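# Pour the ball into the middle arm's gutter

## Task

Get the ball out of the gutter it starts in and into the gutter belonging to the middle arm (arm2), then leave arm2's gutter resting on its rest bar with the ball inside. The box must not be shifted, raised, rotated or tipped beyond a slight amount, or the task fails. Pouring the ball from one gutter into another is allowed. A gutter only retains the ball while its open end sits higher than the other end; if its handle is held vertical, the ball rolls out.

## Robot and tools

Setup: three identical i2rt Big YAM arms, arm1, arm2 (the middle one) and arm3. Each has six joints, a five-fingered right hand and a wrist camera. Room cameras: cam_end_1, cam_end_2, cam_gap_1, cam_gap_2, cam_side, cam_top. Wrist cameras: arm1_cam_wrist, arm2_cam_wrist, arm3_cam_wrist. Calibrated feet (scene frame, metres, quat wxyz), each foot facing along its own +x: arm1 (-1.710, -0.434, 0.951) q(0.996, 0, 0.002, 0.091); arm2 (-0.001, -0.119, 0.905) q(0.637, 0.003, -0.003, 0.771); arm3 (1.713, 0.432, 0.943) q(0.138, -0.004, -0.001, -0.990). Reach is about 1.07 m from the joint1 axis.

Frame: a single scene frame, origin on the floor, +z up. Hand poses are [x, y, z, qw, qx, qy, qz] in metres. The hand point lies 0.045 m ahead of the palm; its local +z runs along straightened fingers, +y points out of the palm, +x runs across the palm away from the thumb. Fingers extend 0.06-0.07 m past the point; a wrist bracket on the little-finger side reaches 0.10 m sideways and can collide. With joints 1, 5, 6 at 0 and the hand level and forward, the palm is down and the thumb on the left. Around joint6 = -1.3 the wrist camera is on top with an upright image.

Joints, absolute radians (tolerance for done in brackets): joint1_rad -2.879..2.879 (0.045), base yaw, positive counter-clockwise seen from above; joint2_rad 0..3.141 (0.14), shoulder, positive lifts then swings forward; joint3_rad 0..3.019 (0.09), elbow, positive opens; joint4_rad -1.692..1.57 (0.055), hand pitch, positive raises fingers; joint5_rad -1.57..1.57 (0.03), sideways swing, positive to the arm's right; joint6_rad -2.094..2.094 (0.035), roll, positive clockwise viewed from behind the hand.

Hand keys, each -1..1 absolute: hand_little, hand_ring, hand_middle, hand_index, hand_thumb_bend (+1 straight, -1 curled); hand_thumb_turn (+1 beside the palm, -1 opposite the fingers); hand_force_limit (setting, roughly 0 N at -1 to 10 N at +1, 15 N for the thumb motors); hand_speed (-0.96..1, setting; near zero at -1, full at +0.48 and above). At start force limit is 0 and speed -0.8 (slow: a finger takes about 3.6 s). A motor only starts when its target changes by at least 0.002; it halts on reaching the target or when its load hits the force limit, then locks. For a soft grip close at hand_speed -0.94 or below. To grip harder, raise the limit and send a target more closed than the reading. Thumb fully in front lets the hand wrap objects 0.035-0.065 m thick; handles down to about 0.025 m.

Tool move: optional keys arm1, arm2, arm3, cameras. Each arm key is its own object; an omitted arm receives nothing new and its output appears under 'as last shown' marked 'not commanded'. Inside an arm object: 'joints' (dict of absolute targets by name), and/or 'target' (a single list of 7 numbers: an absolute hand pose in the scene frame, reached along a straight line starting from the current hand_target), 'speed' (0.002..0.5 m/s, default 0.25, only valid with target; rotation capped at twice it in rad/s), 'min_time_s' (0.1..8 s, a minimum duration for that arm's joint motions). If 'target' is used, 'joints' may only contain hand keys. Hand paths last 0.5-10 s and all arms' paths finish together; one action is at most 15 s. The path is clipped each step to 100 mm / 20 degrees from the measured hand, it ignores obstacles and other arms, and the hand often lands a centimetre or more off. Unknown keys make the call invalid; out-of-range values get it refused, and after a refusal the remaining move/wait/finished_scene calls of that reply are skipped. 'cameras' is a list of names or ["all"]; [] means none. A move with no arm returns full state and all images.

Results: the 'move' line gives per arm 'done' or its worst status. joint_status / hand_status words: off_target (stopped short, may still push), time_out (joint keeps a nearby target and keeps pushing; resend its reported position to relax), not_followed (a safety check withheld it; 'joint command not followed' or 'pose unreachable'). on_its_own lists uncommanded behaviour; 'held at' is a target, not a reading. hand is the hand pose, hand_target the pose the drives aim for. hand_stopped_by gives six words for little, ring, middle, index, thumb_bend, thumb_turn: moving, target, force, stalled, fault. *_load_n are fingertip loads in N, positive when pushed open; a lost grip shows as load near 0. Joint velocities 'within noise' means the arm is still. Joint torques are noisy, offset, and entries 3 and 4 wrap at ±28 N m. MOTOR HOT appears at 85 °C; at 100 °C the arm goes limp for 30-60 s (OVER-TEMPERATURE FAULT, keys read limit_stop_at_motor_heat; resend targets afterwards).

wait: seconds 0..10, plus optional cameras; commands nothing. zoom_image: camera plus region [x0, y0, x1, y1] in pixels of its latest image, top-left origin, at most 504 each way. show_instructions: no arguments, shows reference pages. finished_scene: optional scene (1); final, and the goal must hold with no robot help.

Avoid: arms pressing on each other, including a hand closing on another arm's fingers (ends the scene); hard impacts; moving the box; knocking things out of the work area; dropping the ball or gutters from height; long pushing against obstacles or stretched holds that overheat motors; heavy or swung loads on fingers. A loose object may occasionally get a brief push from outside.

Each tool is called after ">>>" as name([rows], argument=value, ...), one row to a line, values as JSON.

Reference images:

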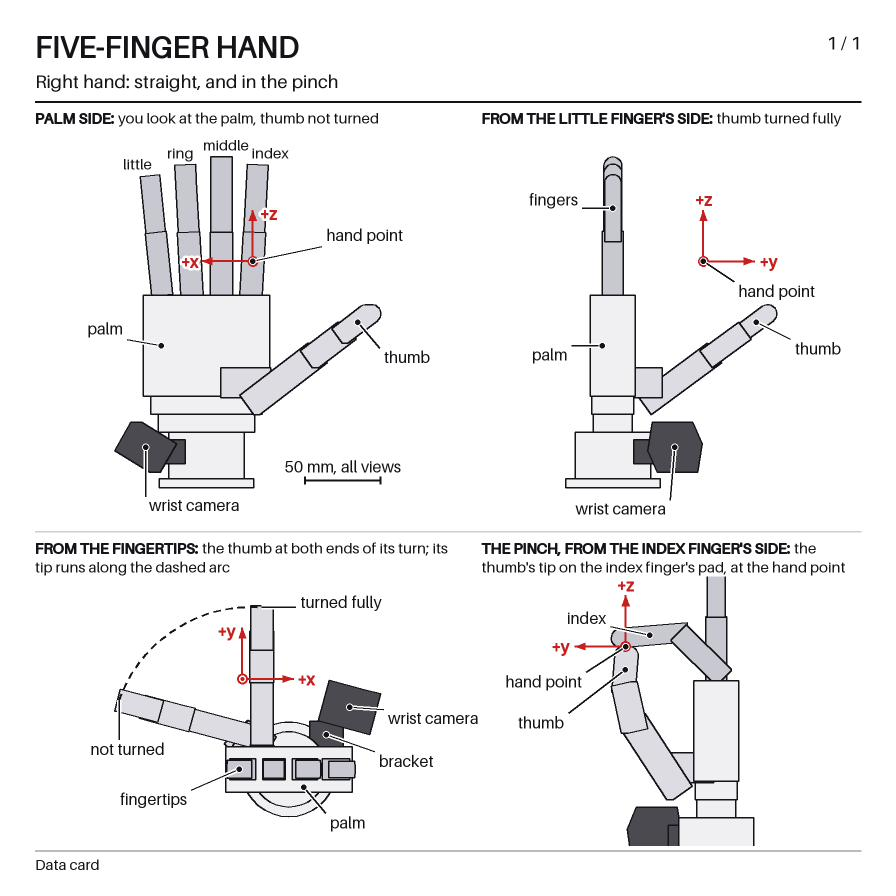

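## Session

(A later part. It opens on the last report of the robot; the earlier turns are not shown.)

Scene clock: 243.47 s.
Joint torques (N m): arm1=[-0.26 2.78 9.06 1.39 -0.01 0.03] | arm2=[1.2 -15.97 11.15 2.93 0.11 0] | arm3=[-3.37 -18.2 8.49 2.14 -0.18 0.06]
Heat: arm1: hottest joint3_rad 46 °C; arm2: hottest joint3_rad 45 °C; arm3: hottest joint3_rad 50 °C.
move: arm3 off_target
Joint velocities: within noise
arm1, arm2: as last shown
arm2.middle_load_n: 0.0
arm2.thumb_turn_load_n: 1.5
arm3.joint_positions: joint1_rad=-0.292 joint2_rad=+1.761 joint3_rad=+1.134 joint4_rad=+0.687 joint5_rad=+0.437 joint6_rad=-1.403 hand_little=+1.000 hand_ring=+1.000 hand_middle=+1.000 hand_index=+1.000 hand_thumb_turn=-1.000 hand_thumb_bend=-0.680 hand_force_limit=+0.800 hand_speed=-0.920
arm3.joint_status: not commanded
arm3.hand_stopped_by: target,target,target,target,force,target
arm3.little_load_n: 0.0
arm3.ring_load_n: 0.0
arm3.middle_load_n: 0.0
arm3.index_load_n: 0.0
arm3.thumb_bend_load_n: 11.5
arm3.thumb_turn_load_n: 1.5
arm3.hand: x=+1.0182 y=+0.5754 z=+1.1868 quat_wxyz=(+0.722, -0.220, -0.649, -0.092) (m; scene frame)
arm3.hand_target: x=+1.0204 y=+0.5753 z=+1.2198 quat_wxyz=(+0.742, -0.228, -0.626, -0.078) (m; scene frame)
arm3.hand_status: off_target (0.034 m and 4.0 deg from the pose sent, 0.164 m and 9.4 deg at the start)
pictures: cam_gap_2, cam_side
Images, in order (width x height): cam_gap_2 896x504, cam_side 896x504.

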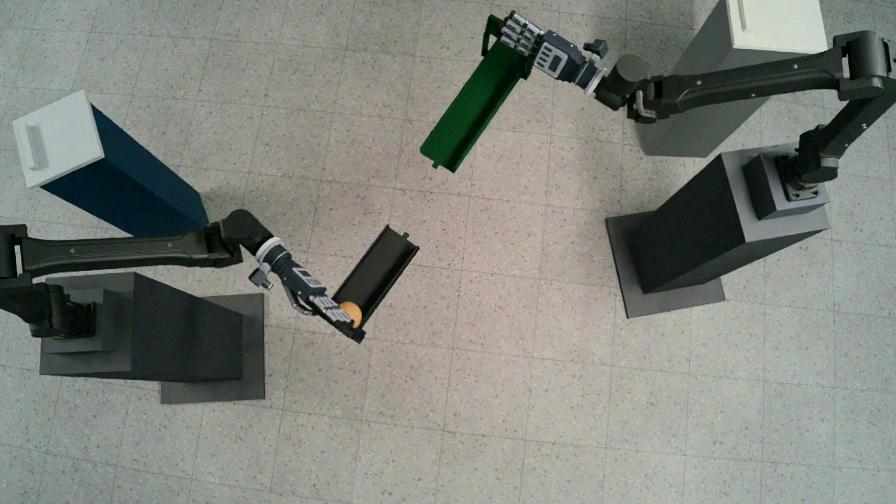

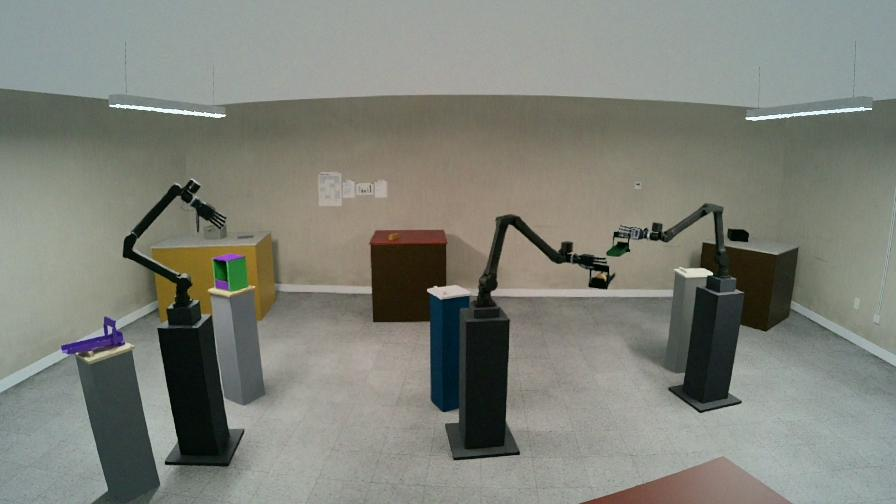

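>>> move(arm2={"joints":{"joint1_rad":0.0,"joint2_rad":1.24,"joint3_rad":0.53,"joint4_rad":0.71,"joint5_rad":-0.318,"joint6_rad":-1.32},"min_time_s":8}, arm3={"joints":{"joint1_rad":-2.111,"joint2_rad":1.24,"joint3_rad":0.53,"joint4_rad":0.71,"joint5_rad":-0.322,"joint6_rad":-1.328},"min_time_s":8}, cameras=["cam_gap_2","cam_side","cam_gap_1","arm2_cam_wrist","arm3_cam_wrist","cam_end_1","cam_top"])

Scene clock: 252.40 s.
Joint torques (N m): arm1=[-0.09 2.84 9.07 1.39 -0.02 0.02] | arm2=[0.97 -9.23 7.16 3.78 -0.13 0.06] | arm3=[-2.73 -8.88 7.73 2.92 -0.17 0.08]
Heat: arm1: hottest joint3_rad 46 °C; arm2: hottest joint3_rad 44 °C; arm3: hottest joint3_rad 49 °C.
move: arm2 done; arm3 done
Joint velocities: within noise
arm1: as last shown
arm1.middle_load_n: -0.5
arm2.joint_positions: joint1_rad=+0.003 joint2_rad=+1.261 joint3_rad=+0.529 joint4_rad=+0.676 joint5_rad=-0.315 joint6_rad=-1.328 hand_little=+1.000 hand_ring=+1.000 hand_middle=+1.000 hand_index=+1.000 hand_thumb_turn=-1.000 hand_thumb_bend=-0.547 hand_force_limit=+0.800 hand_speed=-0.920
arm2.joint_status: all done
arm2.hand_stopped_by: target,target,target,target,force,target
arm2.little_load_n: 0.0
arm2.ring_load_n: 0.0
arm2.middle_load_n: 0.0
arm2.index_load_n: 0.0
arm2.thumb_bend_load_n: 13.0
arm2.thumb_turn_load_n: 1.5
arm2.hand: x=-0.1116 y=+0.3941 z=+1.1061 quat_wxyz=(-0.635, +0.443, +0.571, +0.271) (m; scene frame)
arm2.hand_target: x=-0.1159 y=+0.3932 z=+1.1265 quat_wxyz=(-0.653, +0.426, +0.560, +0.279) (m; scene frame)
arm2.hand_status: not commanded
arm3.joint_positions: joint1_rad=-2.106 joint2_rad=+1.269 joint3_rad=+0.524 joint4_rad=+0.687 joint5_rad=-0.318 joint6_rad=-1.349 hand_little=+1.000 hand_ring=+1.000 hand_middle=+1.000 hand_index=+1.000 hand_thumb_turn=-1.000 hand_thumb_bend=-0.680 hand_force_limit=+0.800 hand_speed=-0.920
arm3.joint_status: all done
arm3.hand_stopped_by: target,target,target,target,force,target
arm3.little_load_n: 0.0
arm3.ring_load_n: 0.5
arm3.middle_load_n: 0.0
arm3.index_load_n: 0.0
arm3.thumb_bend_load_n: 11.0
arm3.thumb_turn_load_n: 1.5
arm3.hand: x=+1.8389 y=+0.9444 z=+1.1345 quat_wxyz=(+0.554, -0.560, -0.464, -0.405) (m; scene frame)
arm3.hand_target: x=+1.8396 y=+0.9454 z=+1.1586 quat_wxyz=(+0.571, -0.546, -0.450, -0.417) (m; scene frame)
arm3.hand_status: not commanded
pictures: arm2_cam_wrist, arm3_cam_wrist, cam_end_1, cam_gap_1, cam_gap_2, cam_side, cam_top
Images, in order (width x height): arm2_cam_wrist 672x504, arm3_cam_wrist 672x504, cam_end_1 896x504, cam_gap_1 896x504, cam_gap_2 896x504, cam_side 896x504, cam_top 896x504.

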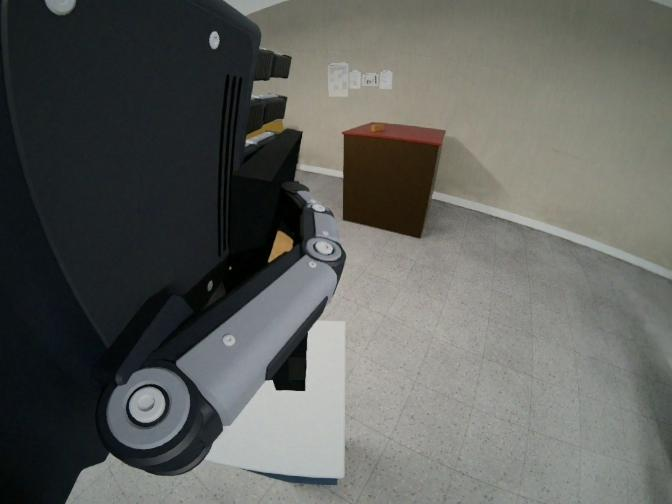

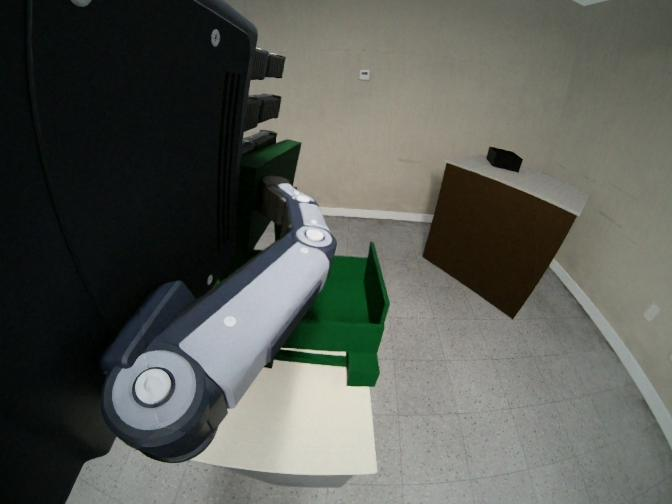

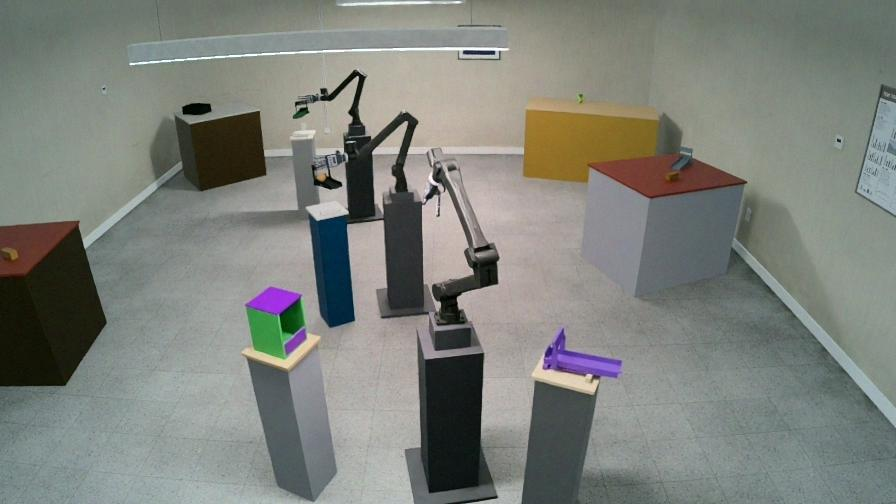

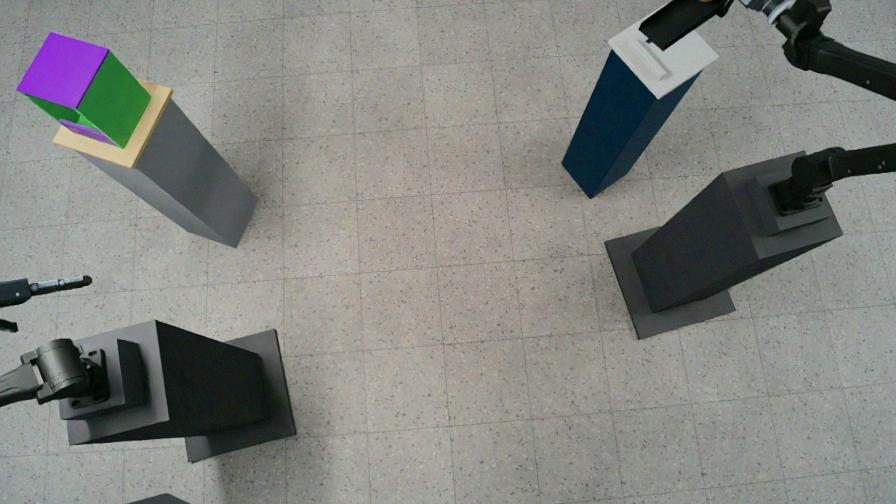

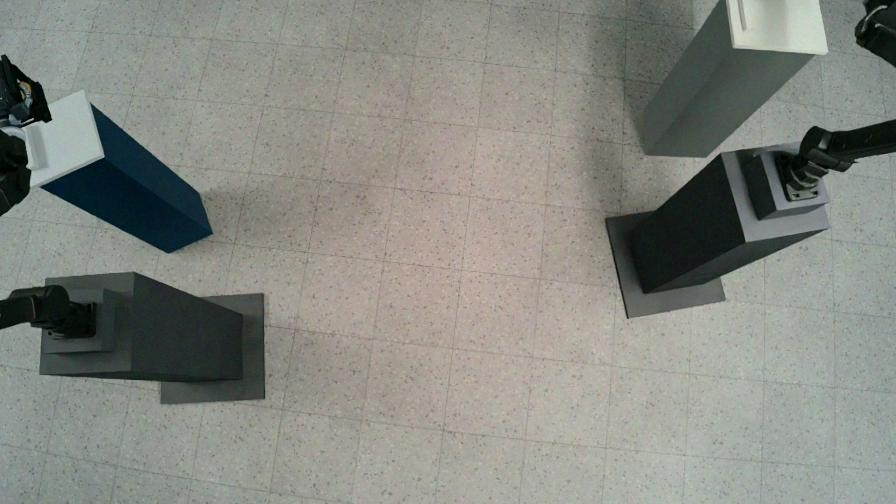

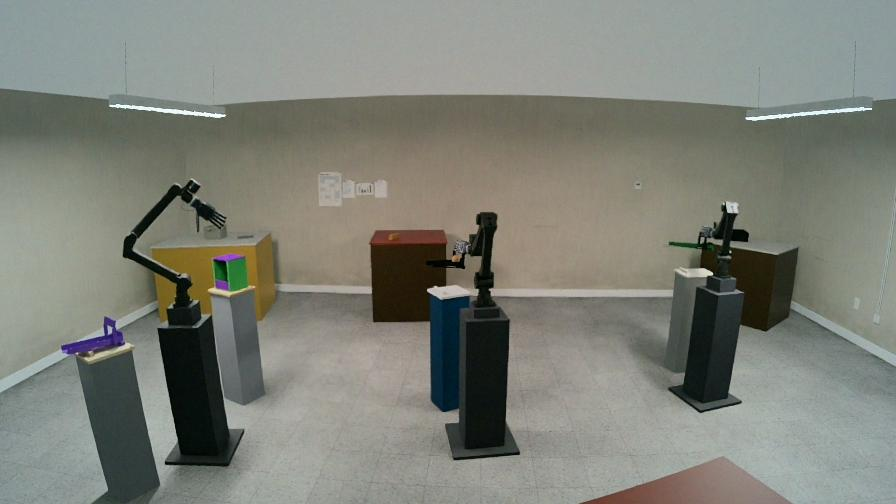

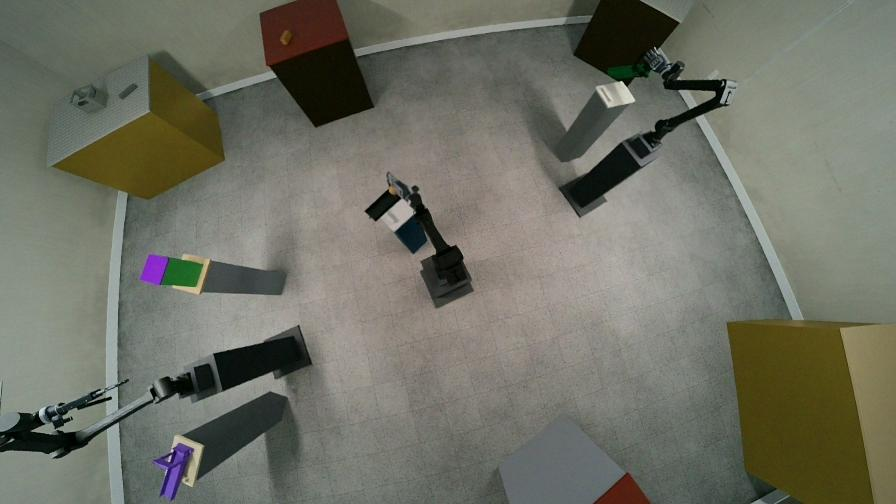

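>>> move(arm2={"target":[-0.1136,0.3977,1.01,0.6623,-0.4276,-0.5473,-0.2809],"speed":0.05}, arm3={"target":[1.8375,0.9396,1.01,0.5789,-0.5383,-0.4437,-0.4228],"speed":0.05}, cameras=["cam_side","cam_gap_1","cam_gap_2","arm2_cam_wrist","arm3_cam_wrist","cam_end_1","cam_end_2"])

>>> zoom_image(camera="cam_side", region=[410, 220, 510, 310])

>>> zoom_image(camera="cam_end_1", region=[280, 120, 400, 240])

>>> zoom_image(camera="cam_gap_1", region=[590, 0, 790, 120])

Scene clock: 256.83 s.
Joint torques (N m): arm1=[-0.32 2.9 9.06 1.37 -0.02 0.02] | arm2=[0.5 -9.82 4.19 3.79 -0.01 0.19] | arm3=[-3.72 -9.05 3.36 4.01 -0.19 0.08]
Heat: arm1: hottest joint3_rad 46 °C; arm2: hottest joint3_rad 43 °C; arm3: hottest joint3_rad 48 °C.
move: arm2 done; arm3 off_target
Joint velocities: within noise
arm1: as last shown
arm1.middle_load_n: 0.0
arm2.joint_positions: joint1_rad=+0.003 joint2_rad=+1.669 joint3_rad=+0.437 joint4_rad=+1.227 joint5_rad=-0.315 joint6_rad=-1.319 hand_little=+1.000 hand_ring=+1.000 hand_middle=+1.000 hand_index=+1.000 hand_thumb_turn=-1.000 hand_thumb_bend=-0.547 hand_force_limit=+0.800 hand_speed=-0.920
arm2.joint_status: not commanded
arm2.hand_stopped_by: target,target,target,target,force,target
arm2.little_load_n: 0.0
arm2.ring_load_n: 0.0
arm2.middle_load_n: 0.5
arm2.index_load_n: 0.0
arm2.thumb_bend_load_n: 13.5
arm2.thumb_turn_load_n: 1.0
arm2.hand: x=-0.1123 y=+0.3958 z=+1.0033 quat_wxyz=(-0.650, +0.431, +0.559, +0.280) (m; scene frame)
arm2.hand_target: x=-0.1134 y=+0.3968 z=+1.0109 quat_wxyz=(-0.662, +0.428, +0.548, +0.281) (m; scene frame)
arm2.hand_status: done (0.007 m and 2.0 deg from the pose sent, 0.096 m and 4.6 deg at the start)
arm3.joint_positions: joint1_rad=-2.106 joint2_rad=+1.810 joint3_rad=+0.413 joint4_rad=+1.376 joint5_rad=-0.321 joint6_rad=-1.340 hand_little=+1.000 hand_ring=+1.000 hand_middle=+1.000 hand_index=+1.000 hand_thumb_turn=-1.000 hand_thumb_bend=-0.680 hand_force_limit=+0.800 hand_speed=-0.920
arm3.joint_status: not commanded
arm3.hand_stopped_by: target,target,target,target,force,target
arm3.little_load_n: 0.0
arm3.ring_load_n: 0.0
arm3.middle_load_n: 0.0
arm3.index_load_n: 0.0
arm3.thumb_bend_load_n: 11.5
arm3.thumb_turn_load_n: 2.0
arm3.hand: x=+1.8344 y=+0.9352 z=+0.9968 quat_wxyz=(+0.564, -0.550, -0.457, -0.413) (m; scene frame)
arm3.hand_target: x=+1.8371 y=+0.9383 z=+1.0107 quat_wxyz=(+0.578, -0.539, -0.444, -0.422) (m; scene frame)
arm3.hand_status: off_target (0.014 m and 2.9 deg from the pose sent, 0.125 m and 4.9 deg at the start)
pictures: arm2_cam_wrist, arm3_cam_wrist, cam_end_1, cam_end_2, cam_gap_1, cam_gap_2, cam_side
Images, in order (width x height): arm2_cam_wrist 672x504, arm3_cam_wrist 672x504, cam_end_1 896x504, cam_end_2 896x504, cam_gap_1 896x504, cam_gap_2 896x504, cam_side 896x504.

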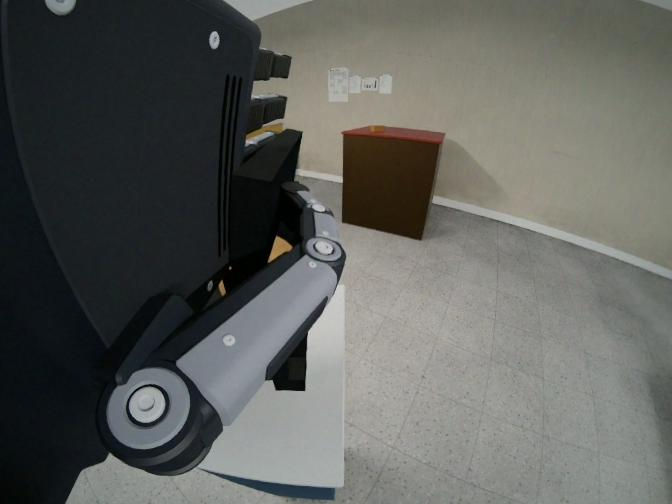

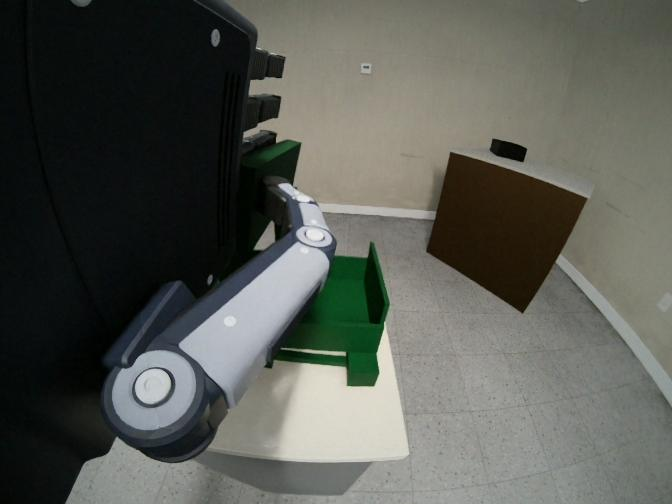

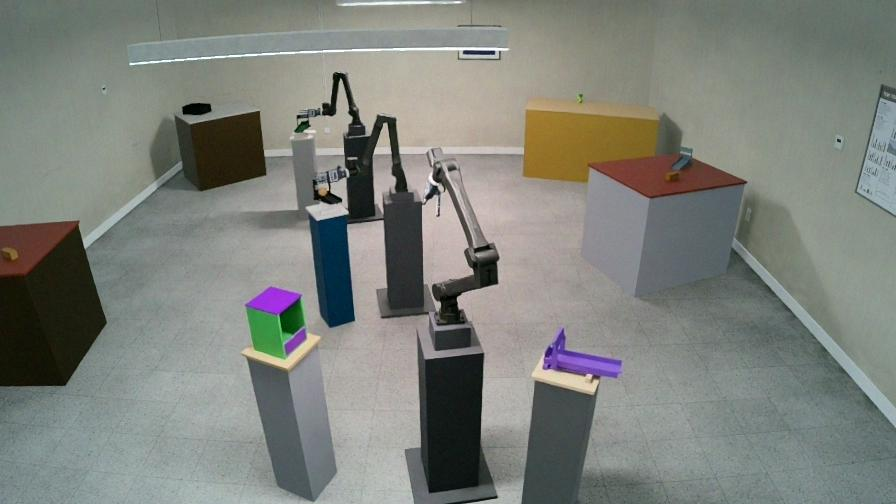

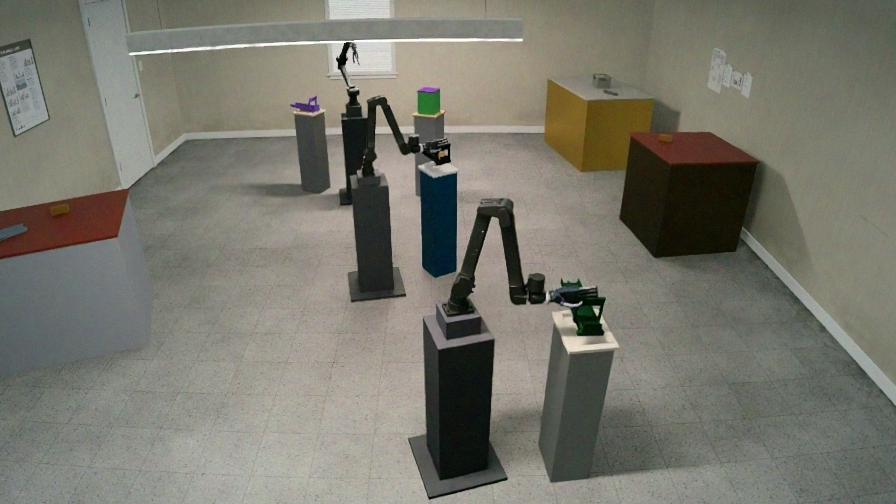

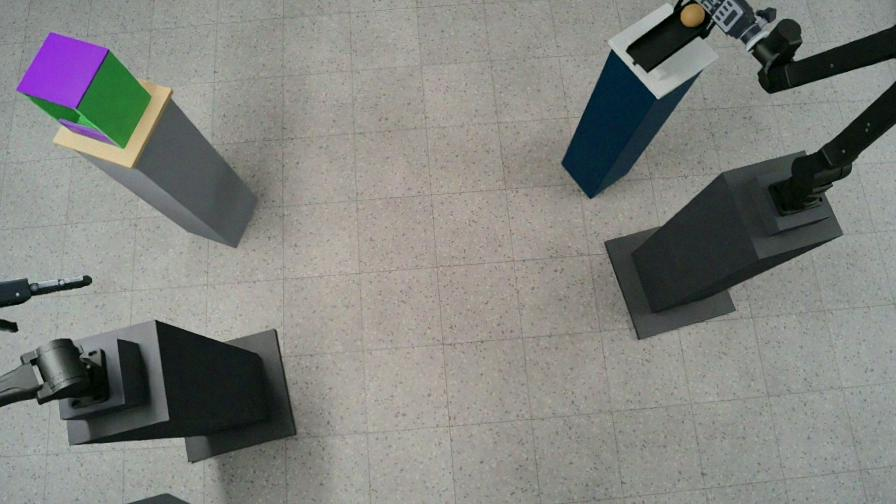

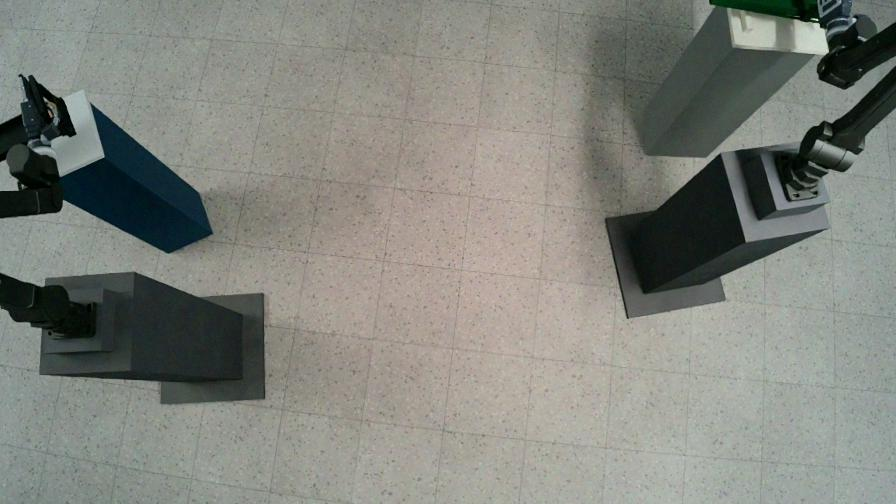

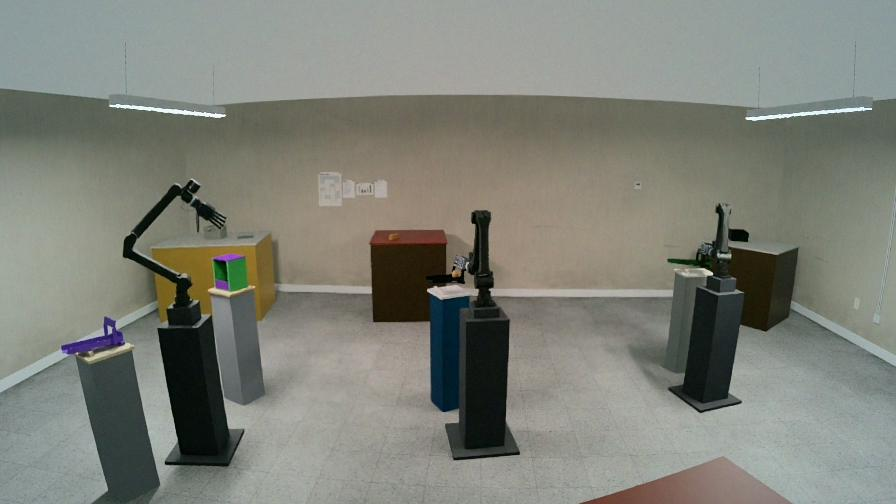

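Scaled by 5.040 from the camera's 896x504 image, which has a finer 1280x720 frame.

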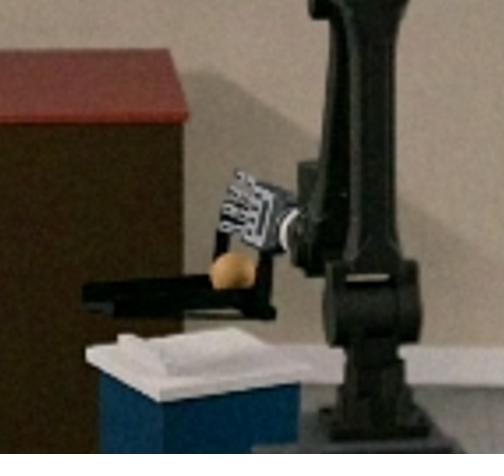

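Scaled by 4.200 from the camera's 896x504 image, which has a finer 1280x720 frame.

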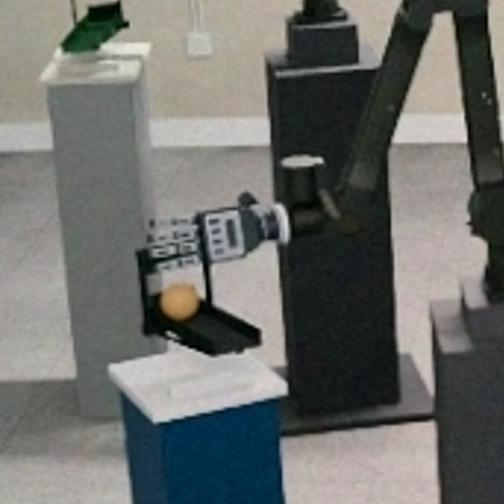

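Scaled by 2.520 from the camera's 896x504 image, which has a finer 1280x720 frame.

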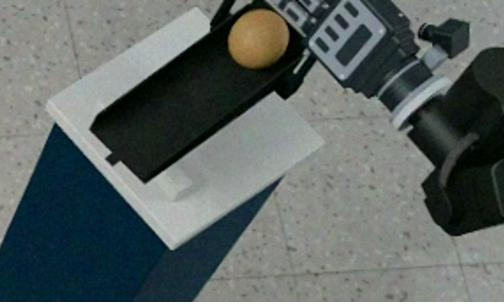

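>>> move(arm2={"target":[-0.1106,0.4005,0.974,0.6567,-0.4315,-0.5522,-0.2785],"speed":0.03}, arm3={"target":[1.8399,0.943,0.98,0.5789,-0.5383,-0.4437,-0.4228],"speed":0.03}, cameras=["cam_side","cam_gap_1","cam_gap_2","arm2_cam_wrist","arm3_cam_wrist","cam_end_1","cam_end_2"])

>>> zoom_image(camera="cam_side", region=[410, 220, 510, 310])

>>> zoom_image(camera="cam_end_1", region=[280, 120, 400, 240])

>>> zoom_image(camera="cam_gap_1", region=[590, 0, 790, 120])

>>> zoom_image(camera="cam_end_2", region=[520, 250, 640, 370])

Scene clock: 259.03 s.
Joint torques (N m): arm1=[-0.44 2.9 9.06 1.4 -0.02 0.02] | arm2=[-0.03 -10.4 4.04 3.79 -0.14 0.13] | arm3=[-3.78 -9.64 4.04 3.93 -0.15 0.08]
Heat: arm1: hottest joint3_rad 46 °C; arm2: hottest joint3_rad 42 °C; arm3: hottest joint3_rad 47 °C.
move: arm2 off_target; arm3 off_target
Joint velocities: within noise
arm1: as last shown
arm2.joint_positions: joint1_rad=+0.003 joint2_rad=+1.808 joint3_rad=+0.437 joint4_rad=+1.340 joint5_rad=-0.322 joint6_rad=-1.318 hand_little=+1.000 hand_ring=+1.000 hand_middle=+1.000 hand_index=+1.000 hand_thumb_turn=-1.000 hand_thumb_bend=-0.547 hand_force_limit=+0.800 hand_speed=-0.920
arm2.joint_status: not commanded
arm2.hand_stopped_by: target,target,target,target,force,target
arm2.little_load_n: 0.0
arm2.ring_load_n: 0.0
arm2.middle_load_n: 0.0
arm2.index_load_n: -0.5
arm2.thumb_bend_load_n: 13.5
arm2.thumb_turn_load_n: 1.5
arm2.hand: x=-0.1131 y=+0.3936 z=+0.9637 quat_wxyz=(-0.644, +0.437, +0.566, +0.272) (m; scene frame)
arm2.hand_target: x=-0.1106 y=+0.4000 z=+0.9746 quat_wxyz=(-0.657, +0.431, +0.552, +0.278) (m; scene frame)
arm2.hand_status: off_target (0.013 m and 2.3 deg from the pose sent, 0.030 m and 1.1 deg at the start)
arm3.joint_positions: joint1_rad=-2.106 joint2_rad=+1.950 joint3_rad=+0.413 joint4_rad=+1.491 joint5_rad=-0.327 joint6_rad=-1.340 hand_little=+1.000 hand_ring=+1.000 hand_middle=+1.000 hand_index=+1.000 hand_thumb_turn=-1.000 hand_thumb_bend=-0.680 hand_force_limit=+0.800 hand_speed=-0.920
arm3.joint_status: not commanded
arm3.hand_stopped_by: target,target,target,target,force,target
arm3.little_load_n: 0.0
arm3.ring_load_n: 0.0
arm3.middle_load_n: 0.0
arm3.index_load_n: 0.0
arm3.thumb_bend_load_n: 11.5
arm3.thumb_turn_load_n: 2.0
arm3.hand: x=+1.8312 y=+0.9287 z=+0.9597 quat_wxyz=(+0.560, -0.557, -0.462, -0.404) (m; scene frame)
arm3.hand_target: x=+1.8371 y=+0.9425 z=+0.9804 quat_wxyz=(+0.580, -0.537, -0.445, -0.421) (m; scene frame)
arm3.hand_status: off_target (0.026 m and 4.2 deg from the pose sent, 0.019 m and 2.9 deg at the start)
pictures: arm2_cam_wrist, arm3_cam_wrist, cam_end_1, cam_end_2, cam_gap_1, cam_gap_2, cam_side
Images, in order (width x height): arm2_cam_wrist 672x504, arm3_cam_wrist 672x504, cam_end_1 896x504, cam_end_2 896x504, cam_gap_1 896x504, cam_gap_2 896x504, cam_side 896x504.

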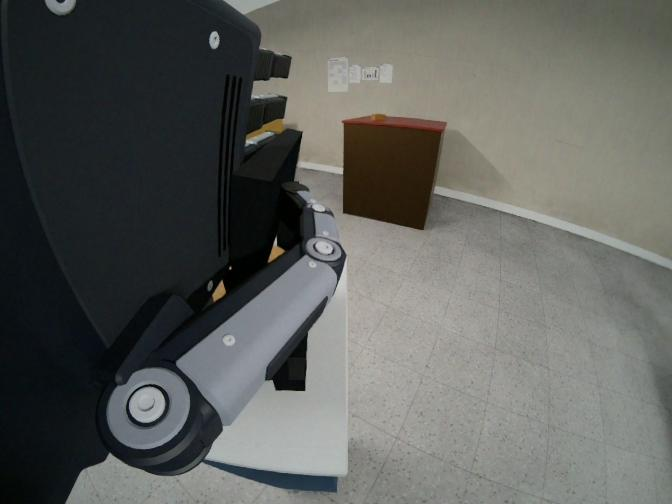

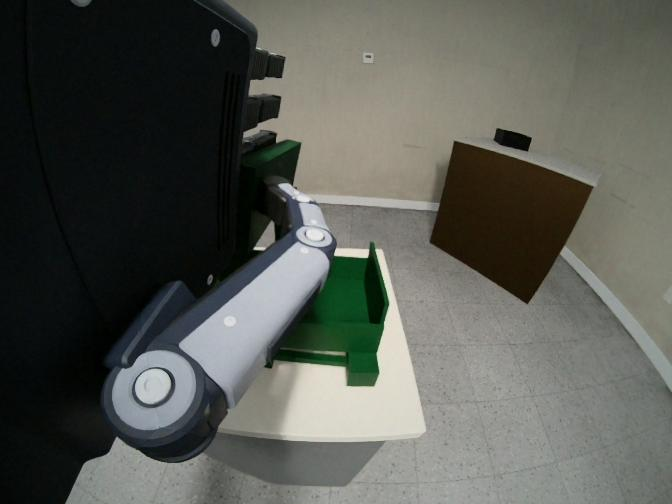

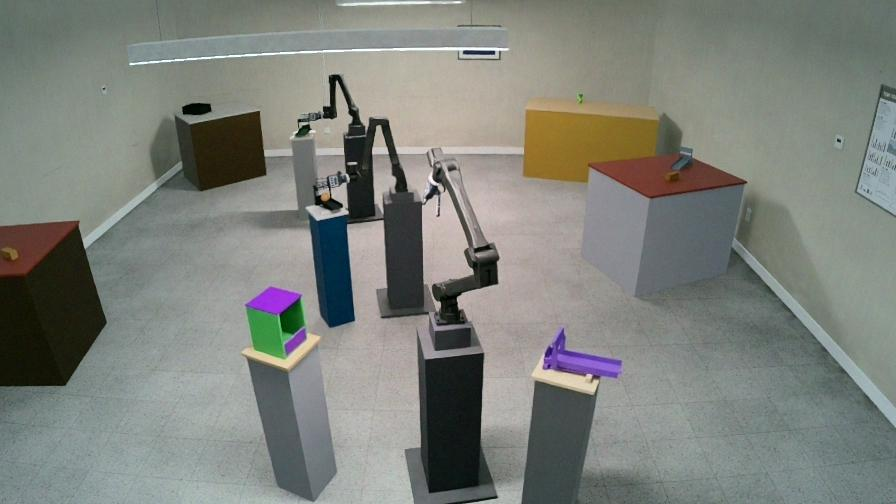

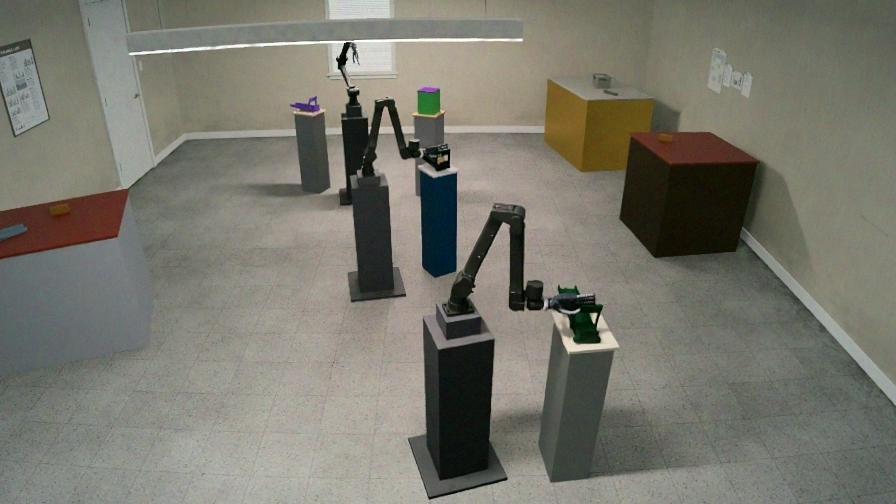

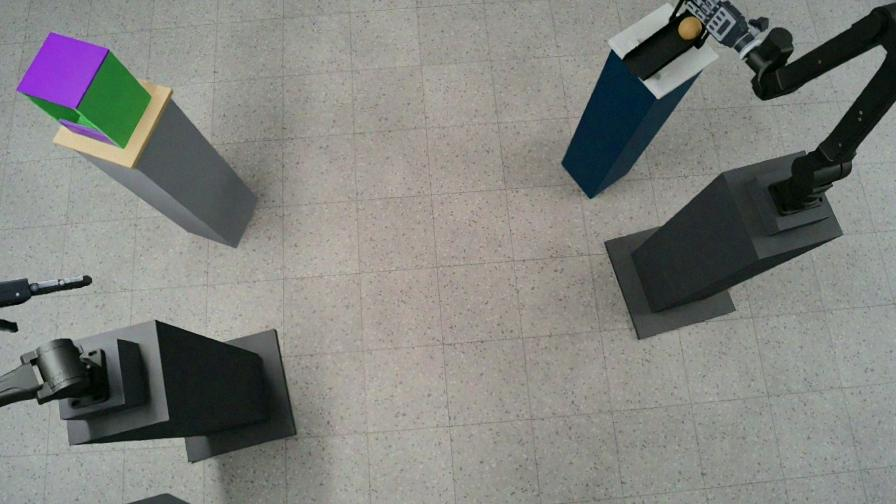

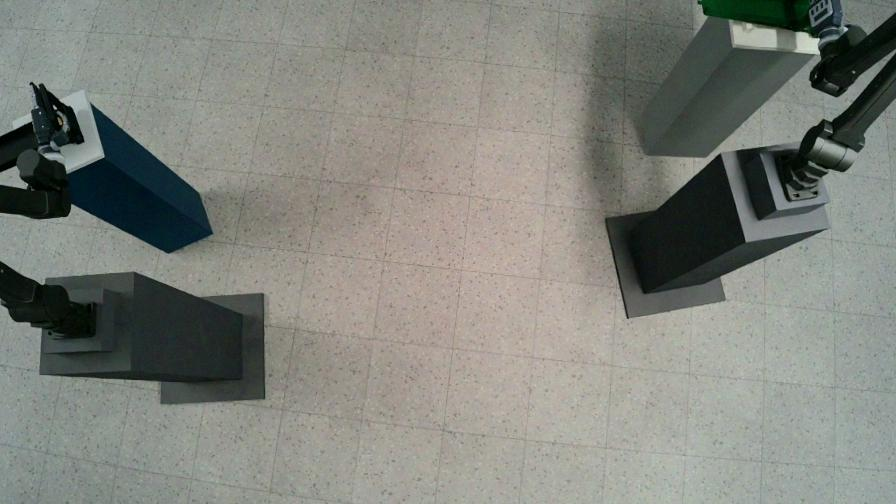

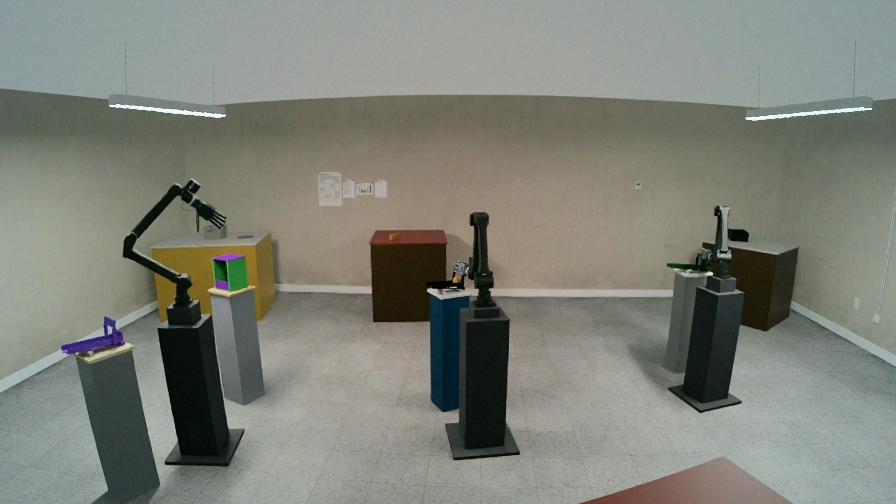

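Scaled by 5.040 from the camera's 896x504 image, which has a finer 1280x720 frame.

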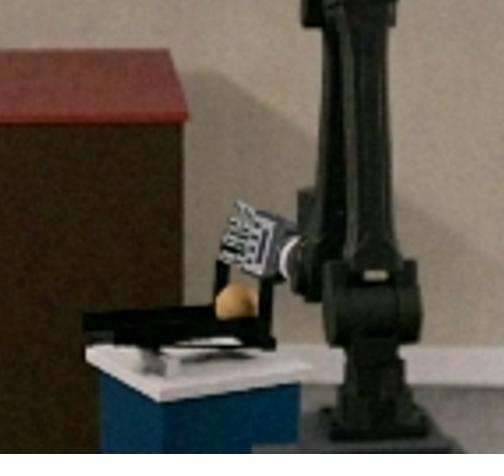

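Scaled by 4.200 from the camera's 896x504 image, which has a finer 1280x720 frame.

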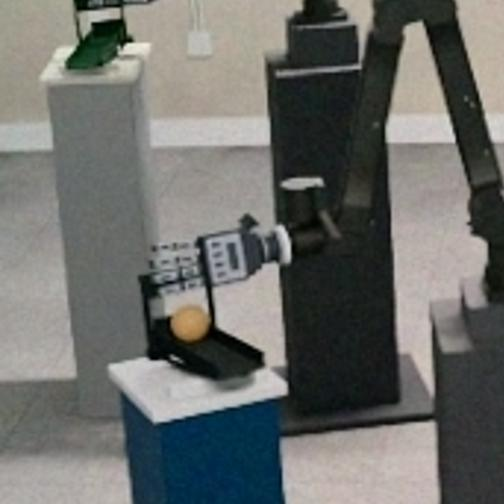

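Scaled by 2.520 from the camera's 896x504 image, which has a finer 1280x720 frame.

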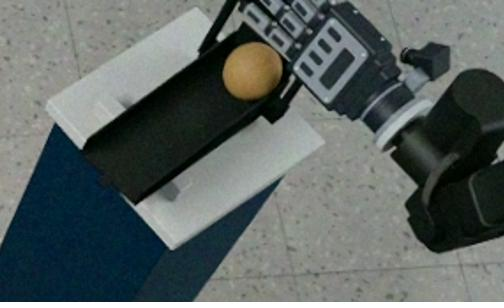

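Scaled by 4.200 from the camera's 896x504 image, which has a finer 1280x720 frame.

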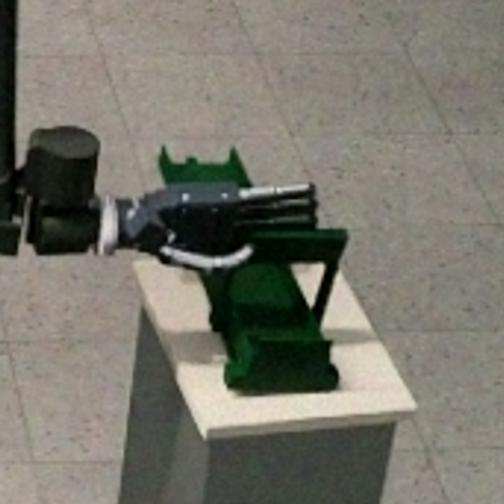

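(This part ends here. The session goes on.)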